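# Move foam block from desk to recessed shelf section

## Task

Pick up the small foam block lying on the desk and set it down on a shelf belonging to the shelving section at the aisle's far end that is set back deeper than the neighbouring sections. It must rest on the shelf surface itself, not on top of a carton. The robot must not tip over or be left leaning, or the task counts as failed.

## Robot and tools

Robot: a Hello Robot Stretch 4, a single-arm mobile manipulator roughly 1.6 m tall. It has an omni-wheel base (rim within 0.23 m of the base origin), a lift that rides up a mast, a telescoping arm reaching forward, and a wrist with yaw, pitch and roll ending in a two-finger gripper. Brief outside tugs on held parts or nudges to loose objects can happen.

Frames: everything is in metres. The base frame sits on the floor beneath the base centre, x forward, y left, z up. hand_pose, a point between the open fingertips, is reported in this frame and may be slightly wrong. The odometry frame is the base frame as it was when the scene began; base_odometry counts wheel rotation only, so slip looks like travel. Heading is in radians, left positive, -3.142 to 3.142.

Tool move: one action per call. blocking must always be false; the call returns in about half a second while motion continues. An action holds base, joints, or both (plus optional speeds, pace, contact_limits), or else end_of_arm by itself.
- base: a single object, an offset from where the base last reported itself (or its current spot if a move was still running). Keys: translate_m (straight drive, forward positive, -2 to 2), strafe_m (sideways, left positive, -2 to 2), rotate_rad (spin in place, counter-clockwise positive, -3.2 to 3.2). Only translate_m and strafe_m may be combined, giving a straight diagonal with no turn.
- joints: one object of absolute targets by name: lift_m 0 to 1.2; arm_m 0 to 0.55; wrist_yaw_rad -1.134 to 4.276 (0 straight ahead, left positive, 3.14 folded back); wrist_pitch_rad -1.117 to 4.259 (0 level, 1.57 pointing down); wrist_roll_rad -1.117 to 4.259 (0 fingers level, positive clockwise viewed from behind); gripper_m -0.038 to 0.141, the fingertip gap, offset by up to 0.015. Targets outside a range are clipped and reported; other out-of-range values are refused; unknown keys make the call invalid.
- pace: slow, default, fast or max. speeds: per-joint top speed (not for gripper_m). contact_limits: 0 to 1 per arm_m, lift_m or base key, placed beside that same command; default 0.5. A base limit persists until the next base action. Arm stops only after a firm push even at 0; for a gentle press use 0 and aim a few mm beyond contact.
- end_of_arm: "enable_torque" reactivates wrist or gripper motors that switched off.
- cameras: list from head_camera, head_left_camera, head_right_camera, wrist_camera, all; omitted or all gives every image, [] none.
A new move overrides only what it names; other motions carry on. A joint or base omitted later may keep pushing toward its old target.

Tool wait: seconds 0 to 10, same returns as an empty move; returns early if all motion ends. wait(0) shows a running move under earlier move. Tool stop: brakes all running motions and rebrakes slack wheels; a stop line says whether wheels hold. Tool zoom_image: camera plus region [x0, y0, x1, y1] in pixels of that camera's latest image, top-left origin, at most 504 by 504. Tool finished_scene: scene number; irreversible, and the goal must stay met without the robot.

Result lines: move gives done or the worst status; base_status and joint_status per motion (moving, done, off_target, contact_stop, time_out, limit_stop_at_own_body, limit_stop_at_tilt, torque_fault). An uncommanded stop, a refused call, or such a stop appearing cancels the rest of that reply's move, wait and finished_scene calls. on_its_own lists unrequested behaviour (slack joints, held targets, unusual servo current, tilt changes). lidar_m: 12 distances from base origin, sector 1 straight ahead, then counter-clockwise in 30 degree steps (4 left, 7 back, 10 right); - means nothing seen or closer than 0.25 m. wrist_depth_mm: 7 by 7 grid of depths 100 to 2000 mm, top-left first. turned_by_wheels vs turned_by_imu: a gap above about 0.1 rad over one move suggests a hit or slip. base_tilt in degrees, forward and right positive. motor_effort in percent with peak in brackets; servo_current in mA. pictures names image order. Head camera 420x560 pinhole, side head cameras 420x672 fisheye, wrist camera 616x392.

Gripping: close to more than 0.015 below the object's width, about 0.06 below to resist tugs; a rise in gripper servo current confirms a squeeze. The reading and done do not prove a grasp. Below -0.02 the fingers press together.

Avoid: self-collision with the gripper low over the base (lift under about 0.2, or 0.45 pointing down), tilted-up wrists combined with roll or right yaw, and wrist yaw above about 3.4 with arm out. Tilt over 6 degrees freezes lift, arm and wheels. Carrying over 1 kg with the arm beyond 0.2 while driving fast risks tipping. Higher lift slows the base. Do not drop the block, release it while moving, slam, or push hard on furniture.

Each tool is called after "Call:" as name(argument=value, ...), one argument or row to a line, values as JSON.

## Session

Call:
move(
)

Scene clock: 0.00 s.
base_odometry: x=+0.000 y=+0.000 heading=+0.000
turned_by_wheels: +0.000
turned_by_imu: +0.000
base_tilt: forward=+0.4 right=+1.5
lidar_m: 0.98 0.98 1.13 1.93 1.07 1.58 2.71 2.70 1.20 0.99 0.99 1.15
base_status: not commanded
joint_positions: lift_m=+0.140 arm_m=+0.002 wrist_yaw_rad=+3.046 wrist_pitch_rad=+0.002 wrist_roll_rad=+0.000 gripper_m=+0.056
joint_status: not commanded
measured_speeds: all 0
motor_effort: lift_m=+20 arm_m=-4 wheel_0=+0 wheel_1=+0 wheel_2=+0
servo_current: wrist_yaw_rad=33 wrist_pitch_rad=33 wrist_roll_rad=26 gripper_m=46
hand_pose: x=-0.1056 y=+0.1144 z=+0.3181 quat_wxyz=(+0.048, -0.001, +0.000, +0.999) (m; base frame)
wrist_depth_mm: 136 139 - - - - - / 114 140 - - 1983 - - / 123 150 - - - - - / 137 192 - - 1983 - - / - - - - 1808 1808 - / 1118 1138 196 1008 1078 1205 - / 798 723 831 152 759 866 854
pictures: head_camera, head_left_camera, head_right_camera, wrist_camera

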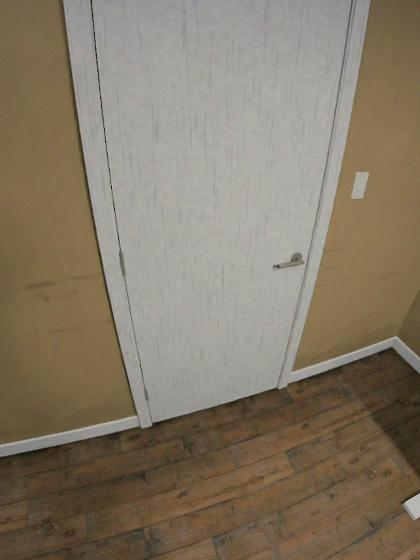

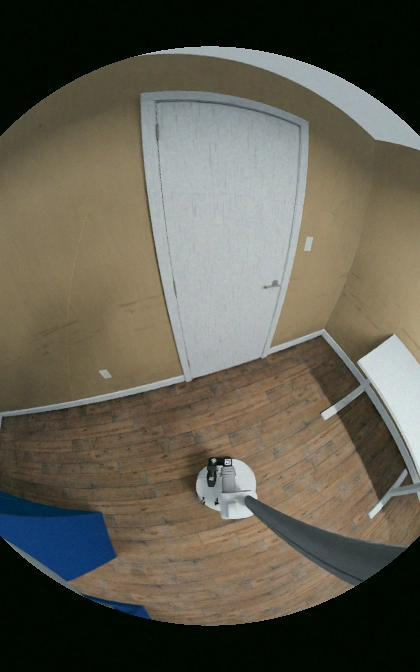

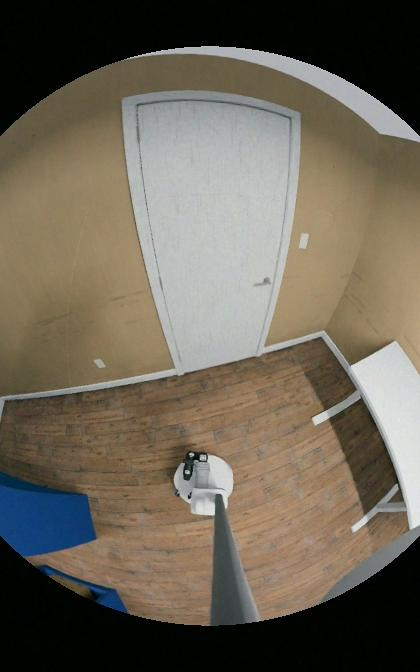

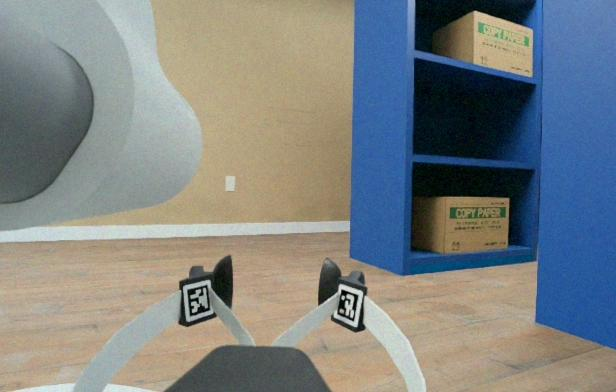

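Call:
move(
  base={"rotate_rad": -1.3},
  blocking=false,
  cameras=[],
)

Call:
wait(
  seconds=2,
)

Scene clock: 4.37 s.
move: moving
base_odometry: x=+0.000 y=+0.000 heading=-0.261
turned_by_wheels: -0.261
turned_by_imu: -0.258
base_tilt: forward=+0.4 right=+1.4
lidar_m: 1.04 0.97 1.05 1.42 1.05 1.11 1.60 2.69 1.49 1.04 0.97 1.04
base_status: rotate_rad moving
joint_positions: lift_m=+0.140 arm_m=+0.002 wrist_yaw_rad=+3.046 wrist_pitch_rad=+0.002 wrist_roll_rad=+0.000 gripper_m=+0.056
joint_status: not commanded
measured_speeds: translate_m=+0.001 strafe_m=-0.001 rotate_rad=-0.990 lift_m=+0.000 arm_m=+0.000 wrist_yaw_rad=+0.000 wrist_pitch_rad=+0.000 wrist_roll_rad=+0.000
motor_effort: lift_m=+20(20) arm_m=-4(4) wheel_0=+6(7) wheel_1=+7(7) wheel_2=+7(8)
servo_current: wrist_yaw_rad=39(46) wrist_pitch_rad=39(52) wrist_roll_rad=26(33) gripper_m=39(52)
hand_pose: x=-0.1056 y=+0.1144 z=+0.3181 quat_wxyz=(+0.048, -0.001, +0.000, +0.999) (m; base frame)
wrist_depth_mm: 135 140 - - - - - / 113 140 - - - - - / 123 150 - - - - - / 137 192 - - - - - / 1983 - - 1921 1921 - - / 1118 1138 196 991 1098 1008 - / 798 715 831 153 750 866 798
pictures: none
No camera images: "cameras" was empty.

Scene clock: 5.77 s.
earlier move: done
base_odometry: x=+0.000 y=+0.000 heading=-1.300
turned_by_wheels: -1.039
turned_by_imu: -1.026
base_tilt: forward=+0.2 right=+1.3
lidar_m: 0.99 1.06 1.05 1.00 1.06 1.46 1.06 1.10 1.58 2.69 1.44 1.03
base_status: done
joint_positions: lift_m=+0.140 arm_m=+0.002 wrist_yaw_rad=+3.046 wrist_pitch_rad=+0.002 wrist_roll_rad=+0.000 gripper_m=+0.056
joint_status: not commanded
measured_speeds: all 0
motor_effort: lift_m=+20(20) arm_m=-4(4) wheel_0=+2(7) wheel_1=+2(9) wheel_2=+1(8)
servo_current: wrist_yaw_rad=33(46) wrist_pitch_rad=39(52) wrist_roll_rad=26(33) gripper_m=39(52)
hand_pose: x=-0.1056 y=+0.1144 z=+0.3181 quat_wxyz=(+0.048, -0.001, +0.000, +0.999) (m; base frame)
wrist_depth_mm: 136 140 - - - - - / 115 140 - - - - - / 121 153 - - - - - / 138 185 - - - - - / 1756 - - - - 1661 - / 1098 946 196 991 1078 1205 1060 / 798 723 842 152 741 854 842
wait: 1.40 of 2 s (the move ended)
pictures: head_camera, head_left_camera, head_right_camera, wrist_camera
camera_calibration:
wrist_camera: T_world_to_cam=[[0.142551, 0.98883, 0.0435186, -0.134676], [0.0286929, 0.0398207, -0.998795, 0.369213], [-0.989371, 0.143628, -0.0226959, 0.115958], [0, 0, 0, 1]] pos_world=[0.12333, 0.101815, 0.377261]

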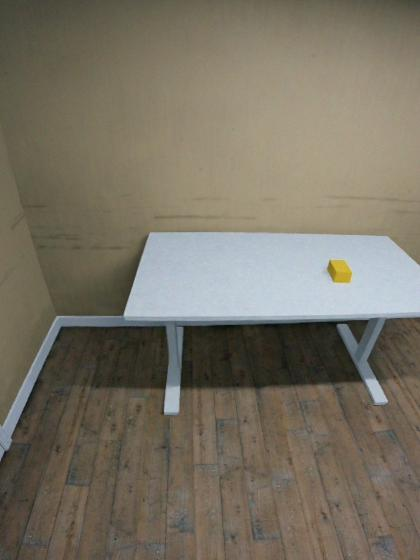

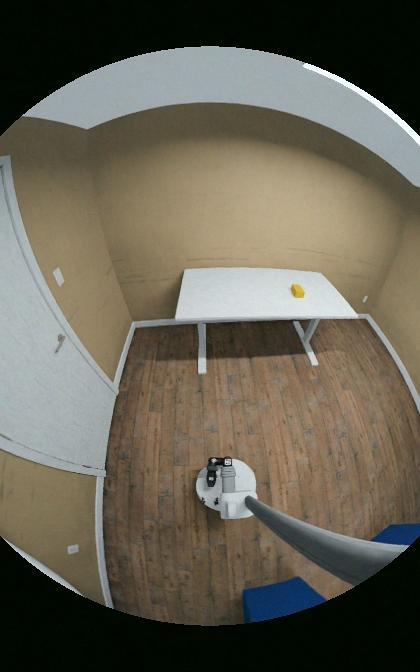

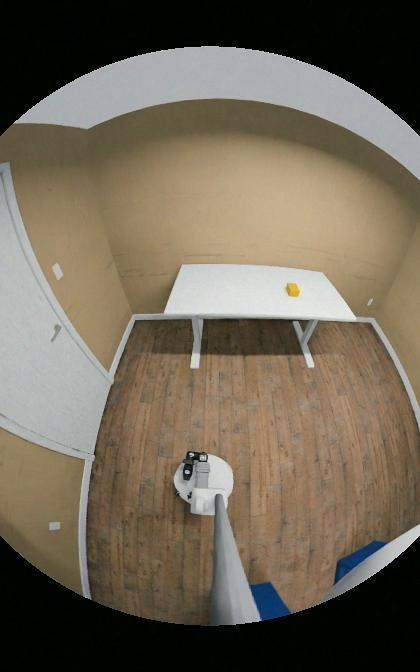

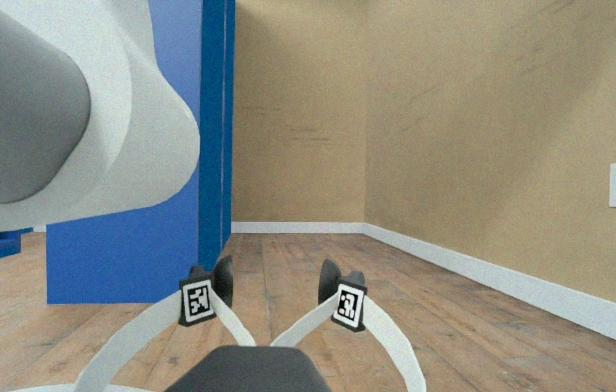

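Call:
zoom_image(
  camera="head_camera",
  region=[300, 230, 400, 310],
)

Call:
move(
  base={"strafe_m": -0.68, "translate_m": 0.25},
  joints={"lift_m": 0.95, "wrist_yaw_rad": 0.0, "wrist_pitch_rad": 0.5, "gripper_m": 0.12},
  blocking=false,
  cameras=[],
)

Call:
wait(
  seconds=6,
)

Scaled by 5.040 from the camera's 420x560 image, which has a finer 1200x1600 frame.

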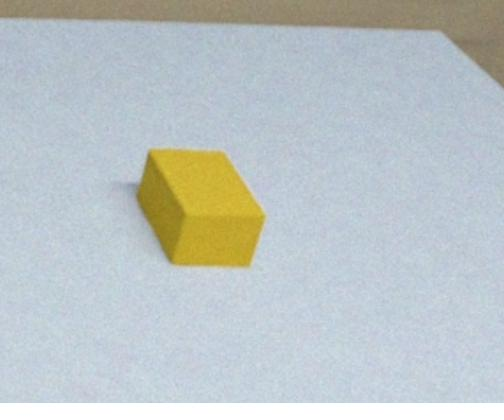

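Scene clock: 44.90 s.
move: limit_stop_at_own_body
base_odometry: x=-0.027 y=-0.019 heading=-1.300
turned_by_wheels: +0.000
turned_by_imu: -0.001
base_tilt: forward=+0.4 right=+1.3
lidar_m: 0.96 1.04 1.07 1.01 1.10 1.50 1.09 1.11 1.54 2.67 1.42 1.02
base_status: translate_m moving; strafe_m moving
joint_positions: lift_m=+0.156 arm_m=+0.002 wrist_yaw_rad=+2.738 wrist_pitch_rad=+0.320 wrist_roll_rad=+0.000 gripper_m=+0.076
joint_status: lift_m limit_stop_at_own_body; wrist_yaw_rad limit_stop_at_own_body; wrist_pitch_rad limit_stop_at_own_body; gripper_m moving
measured_speeds: translate_m=+0.045 strafe_m=-0.118 rotate_rad=-0.003 lift_m=+0.000 arm_m=+0.000 wrist_yaw_rad=+0.007 wrist_pitch_rad=+0.000 wrist_roll_rad=+0.000
on_its_own: wrist_yaw_rad is held at +2.742, not at your +0.000, since a limit_stop_at_own_body; wrist_pitch_rad is held at +0.318, not at your +0.500, since a limit_stop_at_own_body; lift_m is slack since a limit_stop_at_own_body (your +0.950 is given up); arm_m is slack since a limit_stop_at_own_body
motor_effort: lift_m=+19(27) arm_m=-3(4) wheel_0=+8(10) wheel_1=-7(8) wheel_2=-5(6)
servo_current: wrist_yaw_rad=13(130) wrist_pitch_rad=46(78) wrist_roll_rad=20(39) gripper_m=72(85)
hand_pose: x=-0.0443 y=+0.1879 z=+0.2435 quat_wxyz=(+0.198, -0.156, +0.032, +0.967) (m; base frame)
wrist_depth_mm: - - - - - - - / - - - - - - - / - 1863 1921 1983 1576 - - / 976 1098 1098 1138 1160 1078 - / 750 768 778 778 798 809 809 / 242 244 213 597 196 615 609 / 202 185 201 - 473 492 512
pictures: none
No camera images: "cameras" was empty.

not run: a stop that you did not command came earlier in this reply.

Call:
move(
  joints={"lift_m": 0.95, "wrist_pitch_rad": 0.0, "gripper_m": 0.12, "arm_m": 0.0},
  blocking=false,
  cameras=[],
)

Call:
wait(
  seconds=3,
)

Scene clock: 49.27 s.
earlier move: limit_stop_at_own_body
move: moving
base_odometry: x=-0.588 y=-0.423 heading=-1.300
turned_by_wheels: +0.000
turned_by_imu: -0.003
base_tilt: forward=+0.4 right=+1.3
lidar_m: 0.72 0.76 1.08 1.67 1.77 1.39 1.33 1.38 2.12 1.99 2.08 0.78
base_status: done
joint_positions: lift_m=+0.195 arm_m=+0.002 wrist_yaw_rad=+2.739 wrist_pitch_rad=+0.007 wrist_roll_rad=+0.000 gripper_m=+0.120
joint_status: lift_m moving; arm_m moving; wrist_yaw_rad limit_stop_at_own_body (moved -0.307 of -3.046); wrist_pitch_rad moving; the others done
joint sent to its limit — arm_m, lower limit.
measured_speeds: translate_m=+0.000 strafe_m=+0.000 rotate_rad=+0.000 lift_m=+0.148 arm_m=+0.000 wrist_yaw_rad=+0.000 wrist_pitch_rad=-0.031 wrist_roll_rad=+0.000
on_its_own: wrist_yaw_rad is held at +2.742, not at your +0.000, since a limit_stop_at_own_body
motor_effort: lift_m=+24(27) arm_m=-4(6) wheel_0=+1(1) wheel_1=-1(2) wheel_2=-2(2)
servo_current: wrist_yaw_rad=33(46) wrist_pitch_rad=46(117) wrist_roll_rad=26(33) gripper_m=46(52)
hand_pose: x=-0.0579 y=+0.1934 z=+0.3710 quat_wxyz=(+0.200, -0.003, +0.001, +0.980) (m; base frame)
wrist_depth_mm: - - - - - - - / - - - - - - - / 249 - - - - - - / - - - - - - - / - - - - - 1983 - / 1229 200 185 1464 197 1366 1205 / 891 820 931 143 891 891 960
pictures: none
No camera images: "cameras" was empty.

Scene clock: 52.27 s.
earlier move: moving
base_odometry: x=-0.588 y=-0.423 heading=-1.300
turned_by_wheels: +0.000
turned_by_imu: -0.001
base_tilt: forward=+0.4 right=+1.4
lidar_m: 0.74 0.76 1.07 1.68 1.78 1.37 1.33 1.40 2.12 1.99 2.08 0.78
base_status: done
joint_positions: lift_m=+0.947 arm_m=+0.002 wrist_yaw_rad=+2.739 wrist_pitch_rad=+0.006 wrist_roll_rad=+0.000 gripper_m=+0.120
joint_status: lift_m moving; arm_m moving; wrist_yaw_rad limit_stop_at_own_body (moved -0.307 of -3.046); wrist_pitch_rad moving; the others done
joint sent to its limit — arm_m, lower limit.
measured_speeds: translate_m=+0.000 strafe_m=+0.000 rotate_rad=+0.000 lift_m=+0.045 arm_m=+0.000 wrist_yaw_rad=+0.000 wrist_pitch_rad=+0.000 wrist_roll_rad=+0.000
on_its_own: wrist_yaw_rad is held at +2.742, not at your +0.000, since a limit_stop_at_own_body
motor_effort: lift_m=+26(28) arm_m=-6(7) wheel_0=+1(1) wheel_1=-1(2) wheel_2=-2(2)
servo_current: wrist_yaw_rad=39(46) wrist_pitch_rad=59(117) wrist_roll_rad=26(33) gripper_m=33(52)
hand_pose: x=-0.0579 y=+0.1934 z=+1.1233 quat_wxyz=(+0.200, -0.003, +0.001, +0.980) (m; base frame)
wrist_depth_mm: - - - - - - - / - - - - - - - / 249 - - - - - - / - - - - - - - / - - - - - - - / - 198 170 - 198 - - / - - - - - - -
wait: 3.00 s; no rest
pictures: head_camera, head_left_camera, head_right_camera, wrist_camera
camera_calibration:
wrist_camera: T_world_to_cam=[[0.434987, 0.899375, 0.0437229, -0.220639], [0.0433194, 0.027599, -0.99868, 1.17197], [-0.899394, 0.436307, -0.0269551, 0.123471], [0, 0, 0, 1]] pos_world=[0.156255, 0.112221, 1.1834]

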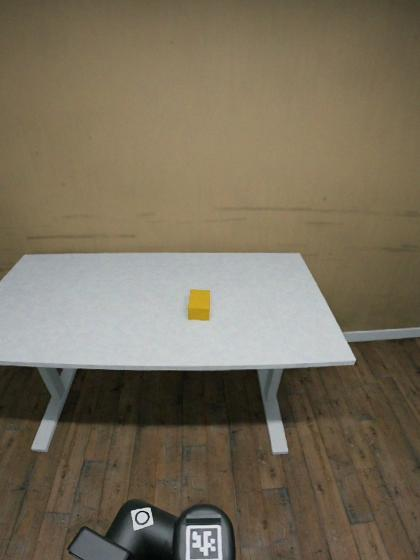

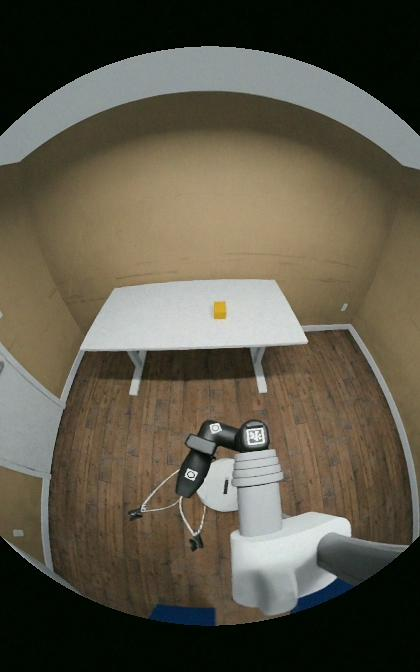

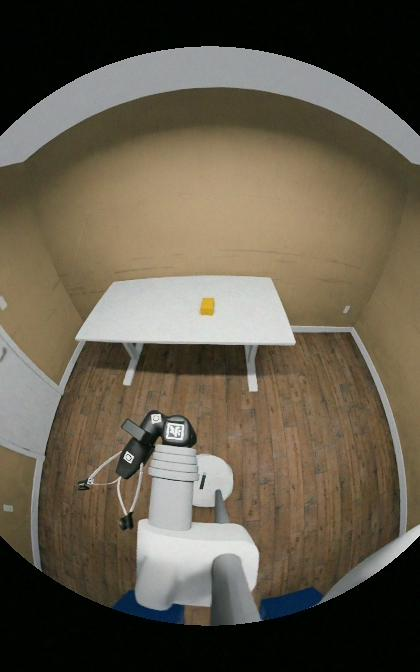

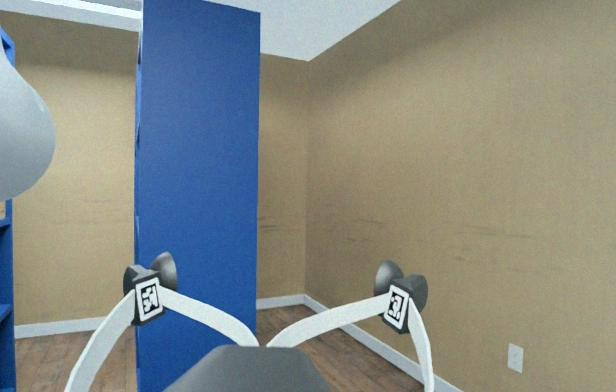

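Call:
move(
  base={"translate_m": 0.3, "strafe_m": 0.095},
  joints={"lift_m": 1.0, "wrist_yaw_rad": 0.0, "wrist_pitch_rad": 0.6, "gripper_m": 0.12},
  blocking=false,
  cameras=[],
)

Call:
wait(
  seconds=3,
)

Scene clock: 77.87 s.
earlier move: done
move: moving
base_odometry: x=-0.570 y=-0.451 heading=-1.300
turned_by_wheels: +0.000
turned_by_imu: -0.001
base_tilt: forward=+0.2 right=+1.4
lidar_m: 0.70 0.73 1.02 1.66 1.75 1.41 1.35 1.42 2.15 2.00 2.09 0.73
base_status: translate_m moving; strafe_m moving
joint_positions: lift_m=+0.986 arm_m=+0.002 wrist_yaw_rad=+2.142 wrist_pitch_rad=+0.543 wrist_roll_rad=+0.000 gripper_m=+0.120
joint_status: lift_m moving; wrist_yaw_rad moving; wrist_pitch_rad moving; the others done
measured_speeds: translate_m=+0.123 strafe_m=+0.039 rotate_rad=-0.003 lift_m=+0.096 arm_m=+0.000 wrist_yaw_rad=-1.818 wrist_pitch_rad=+0.976 wrist_roll_rad=+0.000
motor_effort: lift_m=+25(26) arm_m=-4(4) wheel_0=+3(6) wheel_1=+8(8) wheel_2=-8(10)
servo_current: wrist_yaw_rad=78(130) wrist_pitch_rad=46(78) wrist_roll_rad=26(33) gripper_m=46(52)
hand_pose: x=+0.1132 y=+0.2550 z=+1.0148 quat_wxyz=(+0.462, -0.235, +0.129, +0.846) (m; base frame)
wrist_depth_mm: - - - - - - - / - - - - - - - / - - - - - - - / - - - - - - - / - 1863 1808 1863 1921 1808 - / 1499 220 1464 1576 198 1576 1499 / 1308 1281 1366 152 1336 1366 1397
pictures: none
No camera images: "cameras" was empty.

Scene clock: 80.03 s.
earlier move: done
base_odometry: x=-0.416 y=-0.686 heading=-1.299
turned_by_wheels: +0.000
turned_by_imu: +0.000
base_tilt: forward=+0.3 right=+1.6
lidar_m: 0.43 0.48 0.66 1.57 1.65 1.69 1.61 1.71 2.20 2.09 0.61 0.48
base_status: done
joint_positions: lift_m=+1.000 arm_m=+0.002 wrist_yaw_rad=+0.003 wrist_pitch_rad=+0.599 wrist_roll_rad=+0.000 gripper_m=+0.120
joint_status: all done
measured_speeds: all 0
motor_effort: lift_m=+24(26) arm_m=-4(4) wheel_0=+3(6) wheel_1=+1(9) wheel_2=+0(11)
servo_current: wrist_yaw_rad=33(130) wrist_pitch_rad=46(78) wrist_roll_rad=26(33) gripper_m=39(52)
hand_pose: x=+0.4116 y=-0.0866 z=+1.0151 quat_wxyz=(+0.955, -0.001, +0.295, +0.002) (m; base frame)
wrist_depth_mm: - - - - - - - / - - - - - - - / - - - - - - - / - - - 603 - - - / - - - 580 - - - / - 186 170 - 191 - - / - - - - - - -
wait: 2.17 of 3 s (the move ended)
pictures: head_camera, head_left_camera, head_right_camera, wrist_camera
camera_calibration:
wrist_camera: T_world_to_cam=[[-0.011706, -0.997947, 0.062963, -0.168254], [-0.582259, -0.044388, -0.811791, 1.11286], [0.812919, -0.0461637, -0.580544, 0.480393], [0, 0, 0, 1]] pos_world=[0.255485, -0.0963344, 1.19289]

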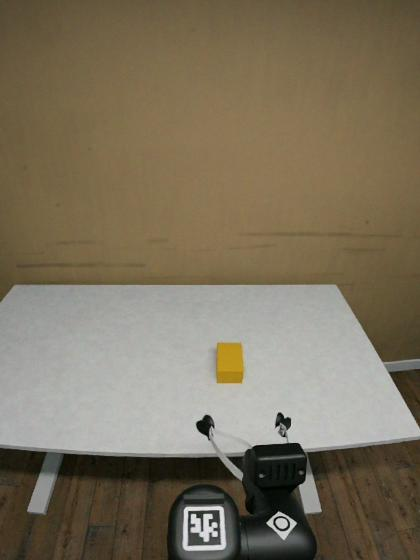

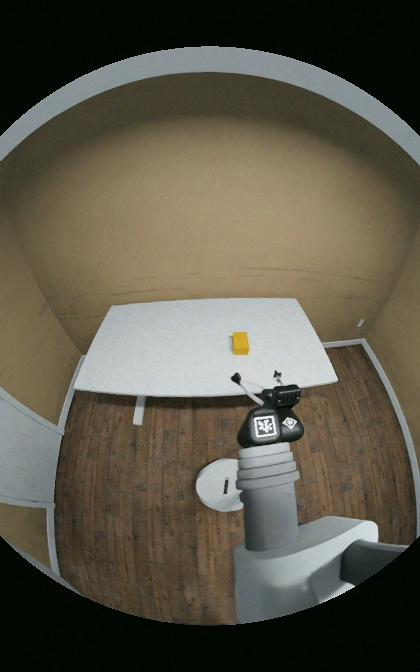

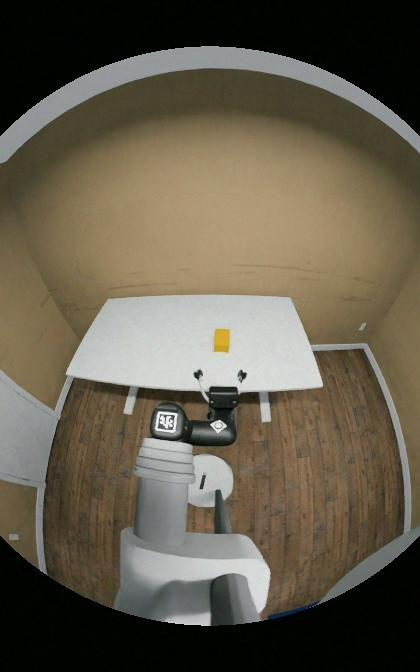

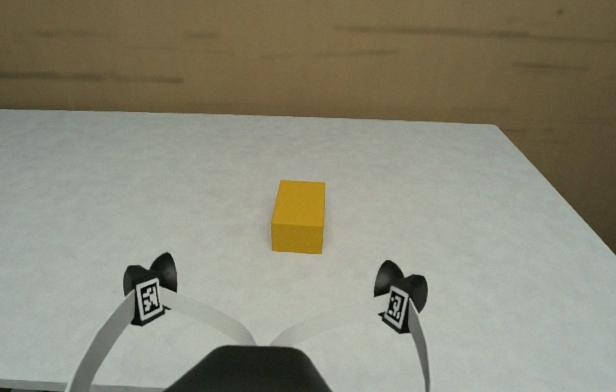

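Call:
move(
  base={"strafe_m": -0.014},
  joints={"lift_m": 0.88, "arm_m": 0.29, "wrist_pitch_rad": 0.5, "gripper_m": 0.135},
  blocking=false,
  cameras=[],
)

Call:
wait(
  seconds=3,
)

Scene clock: 125.93 s.
move: moving
base_odometry: x=-0.430 y=-0.690 heading=-1.299
turned_by_wheels: +0.000
turned_by_imu: -0.001
base_tilt: forward=+0.3 right=+1.3
lidar_m: 0.45 0.49 0.66 1.56 1.65 1.70 1.63 1.71 2.20 2.07 0.65 0.46
base_status: strafe_m moving
joint_positions: lift_m=+0.961 arm_m=+0.054 wrist_yaw_rad=+0.003 wrist_pitch_rad=+0.506 wrist_roll_rad=+0.000 gripper_m=+0.132
joint_status: lift_m moving; arm_m moving; wrist_pitch_rad moving; gripper_m moving
measured_speeds: translate_m=+0.000 strafe_m=+0.000 rotate_rad=+0.000 lift_m=-0.149 arm_m=+0.198 wrist_yaw_rad=+0.000 wrist_pitch_rad=-0.001 wrist_roll_rad=+0.000
motor_effort: lift_m=+13(23) arm_m=+4(9) wheel_0=+2(9) wheel_1=-2(7) wheel_2=+0(1)
servo_current: wrist_yaw_rad=33(39) wrist_pitch_rad=52(72) wrist_roll_rad=33(33) gripper_m=20(104)
hand_pose: x=+0.4780 y=-0.0866 z=+0.9997 quat_wxyz=(+0.968, +0.000, +0.250, +0.002) (m; base frame)
wrist_depth_mm: - - - - - - - / - - - - - - - / - - - - - - - / - - - - - - - / - - - 535 - - - / - 188 171 178 195 - - / - - - - - - -
pictures: none
No camera images: "cameras" was empty.

Scene clock: 127.40 s.
earlier move: done
base_odometry: x=-0.430 y=-0.690 heading=-1.299
turned_by_wheels: +0.000
turned_by_imu: +0.000
base_tilt: forward=+0.3 right=+1.3
lidar_m: 0.43 0.47 0.67 1.58 1.66 1.70 1.61 1.70 2.20 2.07 0.62 0.47
base_status: done
joint_positions: lift_m=+0.880 arm_m=+0.290 wrist_yaw_rad=+0.003 wrist_pitch_rad=+0.506 wrist_roll_rad=+0.000 gripper_m=+0.135
joint_status: all done
measured_speeds: all 0
motor_effort: lift_m=+14(23) arm_m=+6(9) wheel_0=+3(9) wheel_1=-1(7) wheel_2=+0(1)
servo_current: wrist_yaw_rad=39(46) wrist_pitch_rad=59(72) wrist_roll_rad=26(33) gripper_m=46(104)
hand_pose: x=+0.7133 y=-0.0866 z=+0.9190 quat_wxyz=(+0.968, +0.000, +0.250, +0.002) (m; base frame)
wrist_depth_mm: - - - - - - - / - - - - - - - / - - - - - - - / - - - - - - - / - - - - - - - / - 186 182 327 195 - - / - - - - - - -
wait: 1.47 of 3 s (the move ended)
pictures: head_camera, head_left_camera, head_right_camera, wrist_camera
camera_calibration:
wrist_camera: T_world_to_cam=[[-0.0178079, -0.997963, 0.0612637, -0.152776], [-0.503605, -0.0439806, -0.862814, 1.20132], [0.863751, -0.0462176, -0.501795, 0.0707093], [0, 0, 0, 1]] pos_world=[0.541196, -0.0963621, 1.08136]

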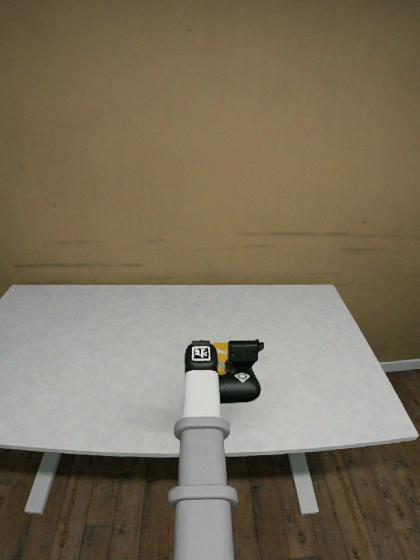

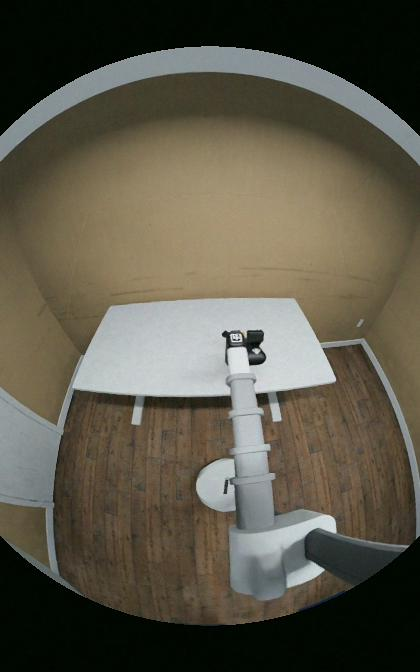

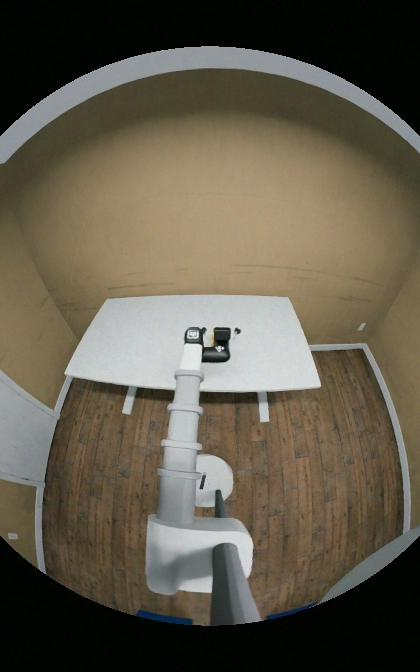

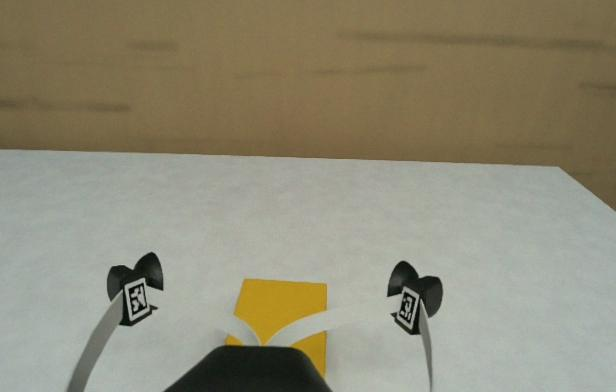

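Call:
move(
  base={"strafe_m": -0.006},
  joints={"lift_m": 0.785, "arm_m": 0.318},
  contact_limits={"lift_m": 0.2},
  pace="slow",
  blocking=false,
  cameras=[],
)

Call:
wait(
  seconds=3,
  cameras=["wrist_camera", "head_camera"],
)

Scene clock: 142.57 s.
move: moving
base_odometry: x=-0.435 y=-0.692 heading=-1.299
turned_by_wheels: +0.000
turned_by_imu: -0.001
base_tilt: forward=+0.4 right=+1.3
lidar_m: 0.44 0.48 0.65 1.59 1.69 1.68 1.62 1.70 2.17 2.09 0.65 0.47
base_status: strafe_m moving
joint_positions: lift_m=+0.854 arm_m=+0.303 wrist_yaw_rad=+0.003 wrist_pitch_rad=+0.506 wrist_roll_rad=+0.000 gripper_m=+0.135
joint_status: lift_m moving; arm_m moving
measured_speeds: translate_m=+0.000 strafe_m=+0.000 rotate_rad=+0.000 lift_m=-0.099 arm_m=+0.050 wrist_yaw_rad=+0.000 wrist_pitch_rad=+0.000 wrist_roll_rad=+0.000
motor_effort: lift_m=+13(15) arm_m=+5(9) wheel_0=+3(7) wheel_1=-1(7) wheel_2=+0(1)
servo_current: wrist_yaw_rad=33(46) wrist_pitch_rad=52(59) wrist_roll_rad=26(33) gripper_m=46(46)
contact_limits: lift_m 0.2
hand_pose: x=+0.7264 y=-0.0866 z=+0.8928 quat_wxyz=(+0.968, +0.000, +0.250, +0.002) (m; base frame)
wrist_depth_mm: - - - - - - - / - - - - - - - / - - - - - - - / - - - - - - - / - - - - - - - / - 186 181 298 195 - - / - - - - - - -
pictures: none
No camera images: "cameras" was empty.

Scene clock: 143.73 s.
earlier move: done
base_odometry: x=-0.435 y=-0.692 heading=-1.299
turned_by_wheels: +0.000
turned_by_imu: +0.000
base_tilt: forward=+0.4 right=+1.3
lidar_m: 0.43 0.48 0.65 1.61 1.66 1.69 1.60 1.70 2.20 2.07 0.65 0.49
base_status: done
joint_positions: lift_m=+0.785 arm_m=+0.318 wrist_yaw_rad=+0.003 wrist_pitch_rad=+0.506 wrist_roll_rad=+0.000 gripper_m=+0.135
joint_status: all done
measured_speeds: all 0
motor_effort: lift_m=+13(15) arm_m=+6(9) wheel_0=+3(7) wheel_1=-2(7) wheel_2=+0(1)
servo_current: wrist_yaw_rad=33(46) wrist_pitch_rad=46(65) wrist_roll_rad=20(33) gripper_m=46(52)
contact_limits: lift_m 0.2
hand_pose: x=+0.7413 y=-0.0866 z=+0.8240 quat_wxyz=(+0.968, +0.000, +0.250, +0.002) (m; base frame)
wrist_depth_mm: - - - - - - - / - - - - - - - / - - - - - - - / - - - - - - - / - - 241 244 - - - / - 186 201 203 196 - - / - - 182 - - - -
wait: 1.17 of 3 s (the move ended)
pictures: head_camera, wrist_camera
camera_calibration:
wrist_camera: T_world_to_cam=[[-0.0178078, -0.997963, 0.0612637, -0.146459], [-0.503605, -0.0439807, -0.862814, 1.13347], [0.863751, -0.0462175, -0.501795, -0.0011195], [0, 0, 0, 1]] pos_world=[0.569179, -0.0963621, 0.986385]

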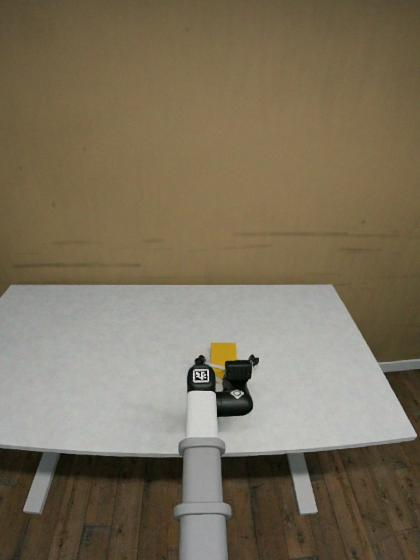

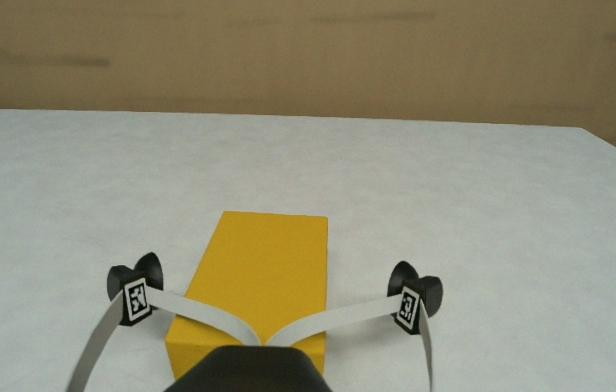

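Call:
move(
  base={"strafe_m": 0.005},
  joints={"lift_m": 0.772, "arm_m": 0.326},
  contact_limits={"lift_m": 0.1},
  pace="slow",
  blocking=false,
  cameras=[],
)

Call:
wait(
  seconds=2,
  cameras=["wrist_camera"],
)

Call:
move(
  joints={"gripper_m": 0.03},
  blocking=false,
  cameras=[],
)

Call:
wait(
  seconds=2,
  cameras=["wrist_camera", "head_camera"],
)

Scene clock: 153.80 s.
move: moving
base_odometry: x=-0.431 y=-0.690 heading=-1.299
turned_by_wheels: +0.000
turned_by_imu: -0.001
base_tilt: forward=+0.3 right=+1.4
lidar_m: 0.42 0.45 0.65 1.58 1.66 1.70 1.64 1.70 2.20 2.07 0.63 0.47
base_status: strafe_m moving
joint_positions: lift_m=+0.773 arm_m=+0.326 wrist_yaw_rad=+0.003 wrist_pitch_rad=+0.504 wrist_roll_rad=+0.000 gripper_m=+0.135
joint_status: lift_m moving; arm_m moving
measured_speeds: translate_m=+0.000 strafe_m=+0.000 rotate_rad=+0.000 lift_m=-0.003 arm_m=+0.007 wrist_yaw_rad=+0.000 wrist_pitch_rad=-0.005 wrist_roll_rad=+0.000
motor_effort: lift_m=+14(15) arm_m=+6(9) wheel_0=-3(6) wheel_1=+2(5) wheel_2=+2(2)
servo_current: wrist_yaw_rad=26(46) wrist_pitch_rad=33(59) wrist_roll_rad=26(33) gripper_m=46(52)
contact_limits: lift_m 0.1
hand_pose: x=+0.7493 y=-0.0866 z=+0.8114 quat_wxyz=(+0.968, +0.000, +0.249, +0.002) (m; base frame)
wrist_depth_mm: - - - - - - - / - - - - - - - / - - - - - - - / - - - - - - - / - - 224 236 - - - / - 185 185 187 195 - - / - - 169 135 - - -
pictures: none
No camera images: "cameras" was empty.

Scene clock: 154.17 s.
earlier move: done
base_odometry: x=-0.431 y=-0.690 heading=-1.299
turned_by_wheels: +0.000
turned_by_imu: +0.000
base_tilt: forward=+0.4 right=+1.4
lidar_m: 0.43 0.48 0.64 1.58 1.68 1.70 1.63 1.70 2.18 2.08 0.63 0.47
base_status: done
joint_positions: lift_m=+0.773 arm_m=+0.326 wrist_yaw_rad=+0.003 wrist_pitch_rad=+0.504 wrist_roll_rad=+0.000 gripper_m=+0.135
joint_status: all done
measured_speeds: all 0
motor_effort: lift_m=+13(15) arm_m=+7(9) wheel_0=-2(6) wheel_1=+3(5) wheel_2=+0(2)
servo_current: wrist_yaw_rad=39(46) wrist_pitch_rad=46(59) wrist_roll_rad=33(33) gripper_m=46(52)
contact_limits: lift_m 0.1
hand_pose: x=+0.7494 y=-0.0866 z=+0.8114 quat_wxyz=(+0.968, +0.000, +0.249, +0.002) (m; base frame)
wrist_depth_mm: - - - - - - - / - - - - - - - / - - - - - - - / - - - - - - - / - - 224 236 - - - / - 185 185 187 195 - - / - - 168 135 - - -
wait: 0.37 of 2 s (the move ended)
pictures: wrist_camera
camera_calibration:
wrist_camera: T_world_to_cam=[[-0.0178976, -0.997963, 0.0612329, -0.14545], [-0.502337, -0.0439768, -0.863553, 1.12639], [0.864487, -0.0462151, -0.500526, -0.0160811], [0, 0, 0, 1]] pos_world=[0.577127, -0.0963622, 0.973557]

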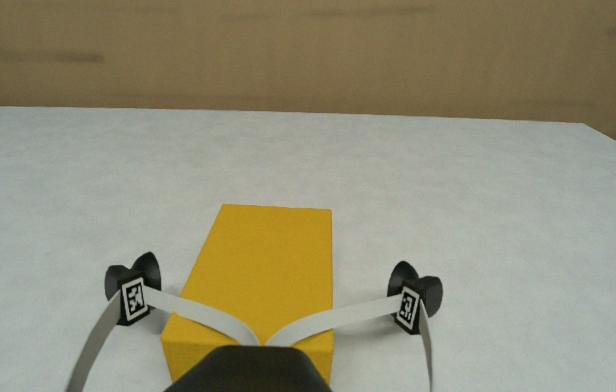

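Scene clock: 154.67 s.
move: moving
base_odometry: x=-0.431 y=-0.690 heading=-1.299
turned_by_wheels: +0.000
turned_by_imu: +0.000
base_tilt: forward=+0.4 right=+1.4
lidar_m: 0.44 0.46 0.63 1.58 1.67 1.69 1.62 1.71 2.20 2.09 0.64 0.47
base_status: not commanded
joint_positions: lift_m=+0.773 arm_m=+0.326 wrist_yaw_rad=+0.003 wrist_pitch_rad=+0.504 wrist_roll_rad=+0.000 gripper_m=+0.122
joint_status: gripper_m moving
measured_speeds: all 0
motor_effort: lift_m=+13(13) arm_m=+7(7) wheel_0=-2(2) wheel_1=+2(3) wheel_2=+0(0)
servo_current: wrist_yaw_rad=39(46) wrist_pitch_rad=33(46) wrist_roll_rad=33(33) gripper_m=117(117)
contact_limits: lift_m 0.1
hand_pose: x=+0.7495 y=-0.0866 z=+0.8114 quat_wxyz=(+0.968, +0.000, +0.249, +0.002) (m; base frame)
wrist_depth_mm: - - - - - - - / - - - - - - - / - - - - - - - / - - - - - - - / - - 224 228 - - - / - 187 180 187 194 - - / - - 168 133 - - -
pictures: none
No camera images: "cameras" was empty.

Scene clock: 156.13 s.
earlier move: done
base_odometry: x=-0.431 y=-0.690 heading=-1.299
turned_by_wheels: +0.000
turned_by_imu: +0.000
base_tilt: forward=+0.4 right=+1.6
lidar_m: 0.45 0.47 0.65 1.59 1.67 1.72 1.61 1.69 2.17 2.07 0.62 0.47
base_status: not commanded
joint_positions: lift_m=+0.772 arm_m=+0.326 wrist_yaw_rad=+0.003 wrist_pitch_rad=+0.503 wrist_roll_rad=+0.000 gripper_m=+0.031
joint_status: all done
measured_speeds: all 0
motor_effort: lift_m=+13(13) arm_m=+6(7) wheel_0=-2(2) wheel_1=+2(3) wheel_2=+0(0)
servo_current: wrist_yaw_rad=26(46) wrist_pitch_rad=46(59) wrist_roll_rad=26(33) gripper_m=104(208)
contact_limits: lift_m 0.1
hand_pose: x=+0.7496 y=-0.0866 z=+0.8116 quat_wxyz=(+0.969, +0.000, +0.249, +0.002) (m; base frame)
wrist_depth_mm: - - - - - - - / - - - - - - - / - - - - - - - / - - - - - - - / - - 211 214 - - - / - 176 177 179 184 - - / - - 153 152 - - -
wait: 1.47 of 2 s (the move ended)
pictures: head_camera, wrist_camera
camera_calibration:
wrist_camera: T_world_to_cam=[[-0.0179587, -0.997963, 0.0612118, -0.145397], [-0.501479, -0.0439738, -0.864052, 1.12642], [0.864984, -0.0462136, -0.499668, -0.0171967], [0, 0, 0, 1]] pos_world=[0.577138, -0.0963623, 0.97359]

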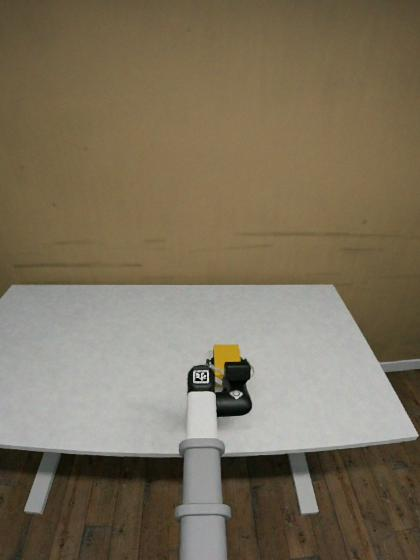

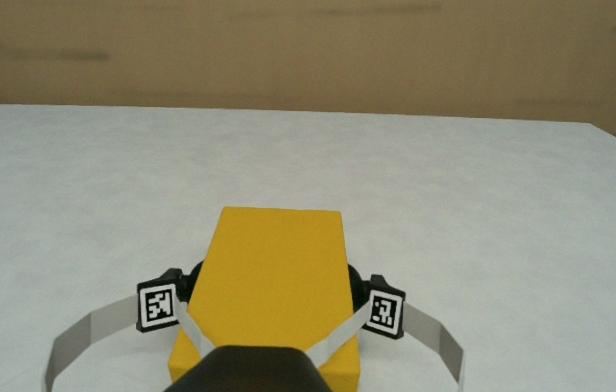

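Call:
move(
  joints={"gripper_m": 0.018, "lift_m": 0.9},
  blocking=false,
  cameras=[],
)

Call:
wait(
  seconds=1.5,
  cameras=["wrist_camera"],
)

Call:
move(
  base={"translate_m": -0.5},
  joints={"arm_m": 0.02},
  blocking=false,
  cameras=[],
)

Call:
wait(
  seconds=3,
  cameras=["wrist_camera", "head_left_camera", "head_right_camera"],
)

Scene clock: 167.93 s.
move: moving
base_odometry: x=-0.431 y=-0.690 heading=-1.299
turned_by_wheels: +0.000
turned_by_imu: -0.001
base_tilt: forward=+0.3 right=+1.6
lidar_m: 0.45 0.48 0.64 1.58 1.64 1.70 1.59 1.71 2.19 2.09 0.63 0.45
base_status: not commanded
joint_positions: lift_m=+0.811 arm_m=+0.326 wrist_yaw_rad=+0.003 wrist_pitch_rad=+0.503 wrist_roll_rad=+0.000 gripper_m=+0.020
joint_status: lift_m moving; gripper_m moving
measured_speeds: translate_m=+0.000 strafe_m=+0.000 rotate_rad=+0.000 lift_m=+0.149 arm_m=+0.000 wrist_yaw_rad=+0.000 wrist_pitch_rad=+0.000 wrist_roll_rad=+0.000
motor_effort: lift_m=+27(27) arm_m=+6(6) wheel_0=-2(2) wheel_1=+2(3) wheel_2=+0(0)
servo_current: wrist_yaw_rad=39(46) wrist_pitch_rad=33(46) wrist_roll_rad=26(39) gripper_m=130(208)
hand_pose: x=+0.7496 y=-0.0866 z=+0.8500 quat_wxyz=(+0.969, +0.000, +0.249, +0.002) (m; base frame)
wrist_depth_mm: - - - - - - - / - - - - - - - / - - - - - - - / - - - - - - - / - - 208 212 - - - / - 176 175 176 181 - - / - - 148 148 - - -
pictures: none
No camera images: "cameras" was empty.

Scene clock: 169.03 s.
earlier move: done
base_odometry: x=-0.431 y=-0.690 heading=-1.299
turned_by_wheels: +0.000
turned_by_imu: +0.000
base_tilt: forward=+0.2 right=+1.3
lidar_m: 0.43 0.47 0.67 1.58 1.65 1.69 1.62 1.68 2.20 2.07 0.67 0.46
base_status: not commanded
joint_positions: lift_m=+0.900 arm_m=+0.326 wrist_yaw_rad=+0.003 wrist_pitch_rad=+0.503 wrist_roll_rad=+0.000 gripper_m=+0.019
joint_status: all done
measured_speeds: all 0
motor_effort: lift_m=+24(27) arm_m=+6(6) wheel_0=-2(2) wheel_1=+2(3) wheel_2=+0(0)
servo_current: wrist_yaw_rad=33(46) wrist_pitch_rad=39(52) wrist_roll_rad=26(39) gripper_m=124(208)
hand_pose: x=+0.7496 y=-0.0866 z=+0.9387 quat_wxyz=(+0.969, +0.000, +0.249, +0.002) (m; base frame)
wrist_depth_mm: - - - - - - - / - - - - - - - / - - - - - - - / - - - - - - - / - - 209 211 - - - / - 176 175 176 181 - - / - - 148 148 - - -
wait: 1.10 of 1.5 s (the move ended)
pictures: wrist_camera
camera_calibration:
wrist_camera: T_world_to_cam=[[-0.0179587, -0.997963, 0.0612117, -0.153176], [-0.501479, -0.0439737, -0.864052, 1.23623], [0.864984, -0.0462136, -0.499668, 0.046304], [0, 0, 0, 1]] pos_world=[0.577141, -0.0963623, 1.10068]

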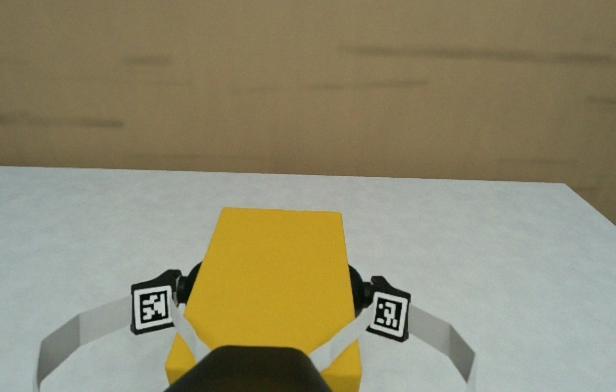

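Scene clock: 169.53 s.
move: moving
base_odometry: x=-0.439 y=-0.659 heading=-1.299
turned_by_wheels: +0.000
turned_by_imu: +0.000
base_tilt: forward=+0.3 right=+1.4
lidar_m: 0.45 0.51 0.71 1.59 1.68 1.67 1.60 1.66 2.20 2.08 0.71 0.47
base_status: translate_m moving
joint_positions: lift_m=+0.900 arm_m=+0.274 wrist_yaw_rad=+0.003 wrist_pitch_rad=+0.503 wrist_roll_rad=+0.000 gripper_m=+0.019
joint_status: arm_m moving
measured_speeds: translate_m=-0.124 strafe_m=+0.000 rotate_rad=+0.002 lift_m=+0.000 arm_m=-0.198 wrist_yaw_rad=+0.000 wrist_pitch_rad=+0.000 wrist_roll_rad=+0.000
motor_effort: lift_m=+24(24) arm_m=-6(8) wheel_0=-6(7) wheel_1=-3(5) wheel_2=+9(9)
servo_current: wrist_yaw_rad=39(46) wrist_pitch_rad=46(52) wrist_roll_rad=26(33) gripper_m=117(130)
hand_pose: x=+0.6976 y=-0.0866 z=+0.9387 quat_wxyz=(+0.969, +0.000, +0.249, +0.002) (m; base frame)
wrist_depth_mm: - - - - - - - / - - - - - - - / - - - - - - - / - - - - - - - / - - 208 212 - - - / - 176 175 176 181 - - / - - 148 148 - - -
pictures: none
No camera images: "cameras" was empty.

Scene clock: 172.20 s.
earlier move: done
base_odometry: x=-0.565 y=-0.209 heading=-1.299
turned_by_wheels: +0.000
turned_by_imu: +0.000
base_tilt: forward=+0.2 right=+1.2
lidar_m: 0.93 0.97 1.66 1.58 1.68 1.17 1.12 1.23 2.22 2.10 2.16 0.99
base_status: done
joint_positions: lift_m=+0.900 arm_m=+0.020 wrist_yaw_rad=+0.003 wrist_pitch_rad=+0.503 wrist_roll_rad=+0.000 gripper_m=+0.019
joint_status: all done
measured_speeds: all 0
motor_effort: lift_m=+24(24) arm_m=-6(10) wheel_0=-1(7) wheel_1=+0(8) wheel_2=+0(11)
servo_current: wrist_yaw_rad=33(46) wrist_pitch_rad=46(52) wrist_roll_rad=26(33) gripper_m=124(137)
hand_pose: x=+0.4440 y=-0.0866 z=+0.9388 quat_wxyz=(+0.969, +0.000, +0.249, +0.002) (m; base frame)
wrist_depth_mm: - - - - - - - / - - - - - - - / - - - - - - - / - - - - - - - / 1618 1756 218 212 1708 1756 1808 / 1397 179 175 176 181 1537 1499 / 1160 1182 148 148 1182 1182 1308
wait: 2.67 of 3 s (the move ended)
pictures: head_left_camera, head_right_camera, wrist_camera
camera_calibration:
wrist_camera: T_world_to_cam=[[-0.0180361, -0.997962, 0.0612117, -0.158651], [-0.501482, -0.0439348, -0.864052, 1.08302], [0.86498, -0.0462807, -0.499667, 0.310636], [0, 0, 0, 1]] pos_world=[0.271559, -0.0963685, 1.10071]

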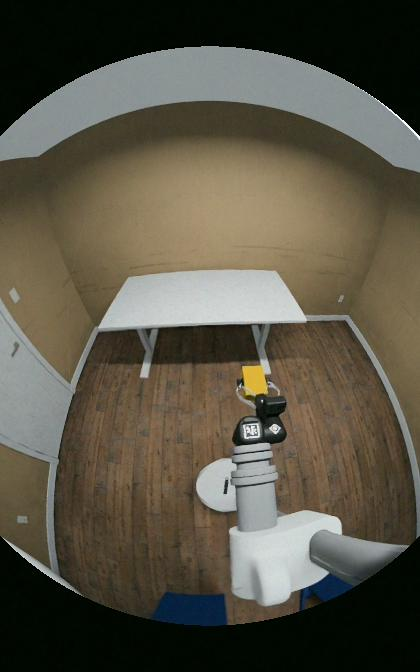

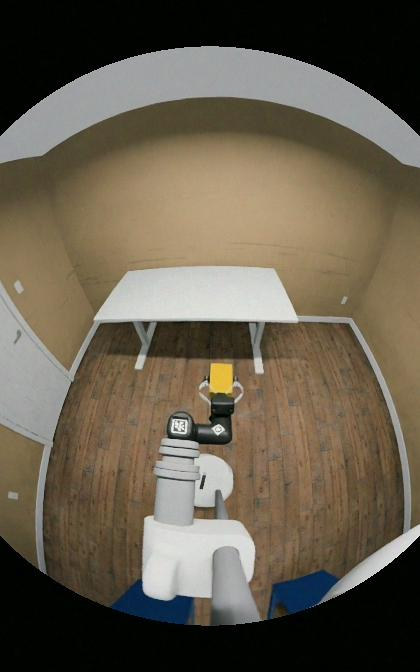

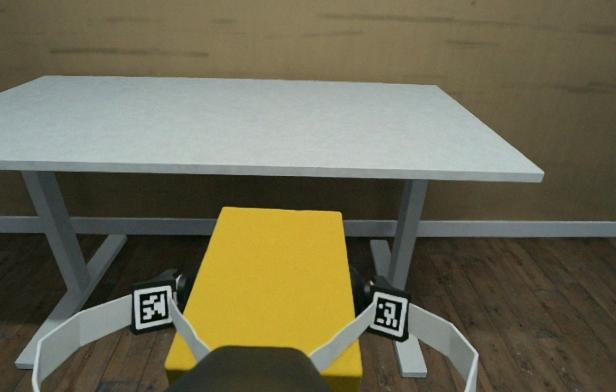

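Call:
move(
  base={"rotate_rad": 3.12},
  blocking=false,
  cameras=[],
)

Call:
wait(
  seconds=5,
)

Scene clock: 176.83 s.
move: moving
base_odometry: x=-0.565 y=-0.209 heading=-1.051
turned_by_wheels: +0.249
turned_by_imu: +0.244
base_tilt: forward=+0.5 right=+1.4
lidar_m: 0.93 1.09 1.59 1.57 1.88 1.10 1.22 1.28 2.07 2.09 1.14 0.95
base_status: rotate_rad moving
joint_positions: lift_m=+0.900 arm_m=+0.020 wrist_yaw_rad=+0.003 wrist_pitch_rad=+0.503 wrist_roll_rad=+0.000 gripper_m=+0.019
joint_status: not commanded
measured_speeds: translate_m=+0.000 strafe_m=-0.001 rotate_rad=+0.950 lift_m=+0.000 arm_m=+0.000 wrist_yaw_rad=+0.000 wrist_pitch_rad=+0.000 wrist_roll_rad=+0.000
motor_effort: lift_m=+24(24) arm_m=-6(6) wheel_0=-7(8) wheel_1=-5(7) wheel_2=-7(8)
servo_current: wrist_yaw_rad=33(52) wrist_pitch_rad=33(46) wrist_roll_rad=26(33) gripper_m=117(130)
hand_pose: x=+0.4440 y=-0.0866 z=+0.9388 quat_wxyz=(+0.969, +0.000, +0.249, +0.002) (m; base frame)
wrist_depth_mm: - - - - - - - / - - - - - - - / - - - - - - - / 1983 - - - - - - / 1708 1708 217 211 1756 1661 - / 1397 179 175 176 181 1499 1499 / 1182 1205 148 148 1229 1160 1308
pictures: none
No camera images: "cameras" was empty.

Scene clock: 179.37 s.
earlier move: done
base_odometry: x=-0.565 y=-0.209 heading=+1.820
turned_by_wheels: +2.871
turned_by_imu: +2.833
base_tilt: forward=+0.3 right=+1.4
lidar_m: 1.09 1.24 1.51 2.11 2.16 1.02 0.93 1.00 1.28 1.58 1.65 1.16
base_status: done
joint_positions: lift_m=+0.900 arm_m=+0.020 wrist_yaw_rad=+0.003 wrist_pitch_rad=+0.503 wrist_roll_rad=+0.000 gripper_m=+0.019
joint_status: not commanded
measured_speeds: all 0
motor_effort: lift_m=+24(24) arm_m=-6(6) wheel_0=-3(9) wheel_1=-1(7) wheel_2=-2(8)
servo_current: wrist_yaw_rad=39(52) wrist_pitch_rad=59(59) wrist_roll_rad=33(33) gripper_m=124(137)
hand_pose: x=+0.4440 y=-0.0866 z=+0.9388 quat_wxyz=(+0.969, +0.000, +0.249, +0.002) (m; base frame)
wrist_depth_mm: - - - - - - - / 1618 - - - - - - / - - - - - - - / - 1661 - - - - - / 1430 1576 218 212 1808 1808 1808 / - 176 175 176 181 1537 1499 / 1160 1160 148 148 1229 1182 1308
wait: 2.53 of 5 s (the move ended)
pictures: head_camera, head_left_camera, head_right_camera, wrist_camera
camera_calibration:
wrist_camera: T_world_to_cam=[[-0.0180365, -0.997962, 0.061212, -0.158651], [-0.501482, -0.0439349, -0.864052, 1.08303], [0.86498, -0.0462812, -0.499668, 0.310627], [0, 0, 0, 1]] pos_world=[0.271571, -0.0963685, 1.10071]

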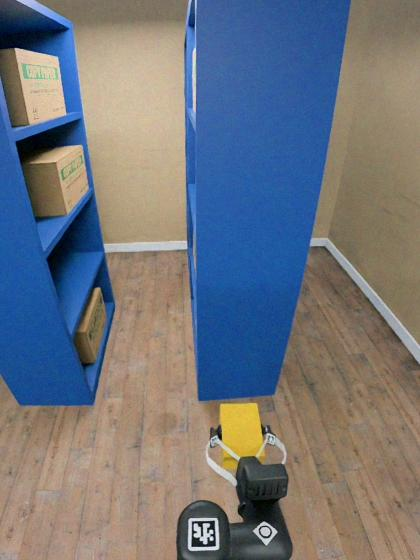

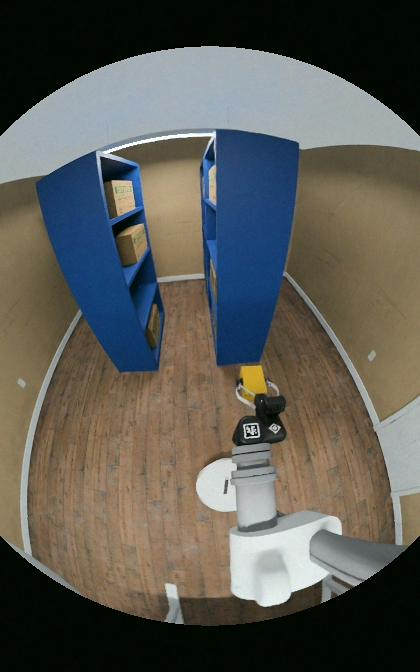

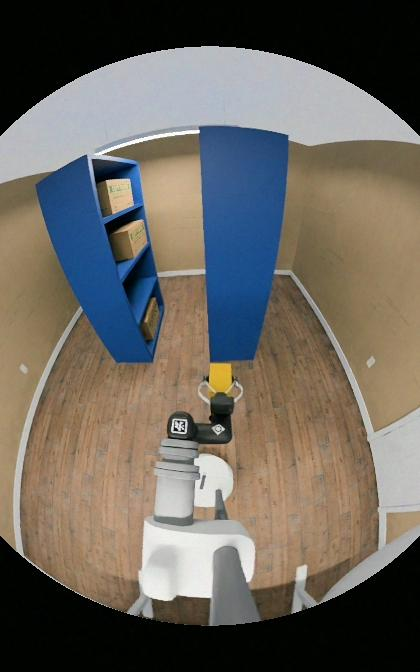

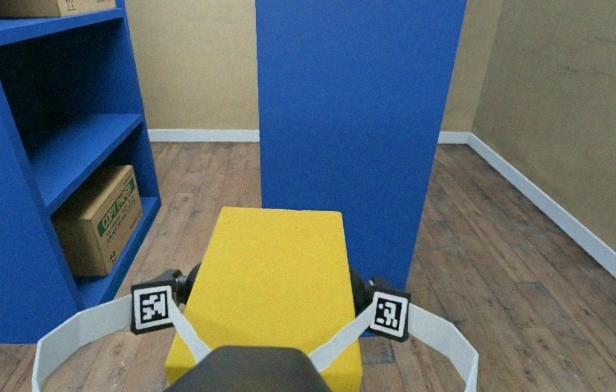

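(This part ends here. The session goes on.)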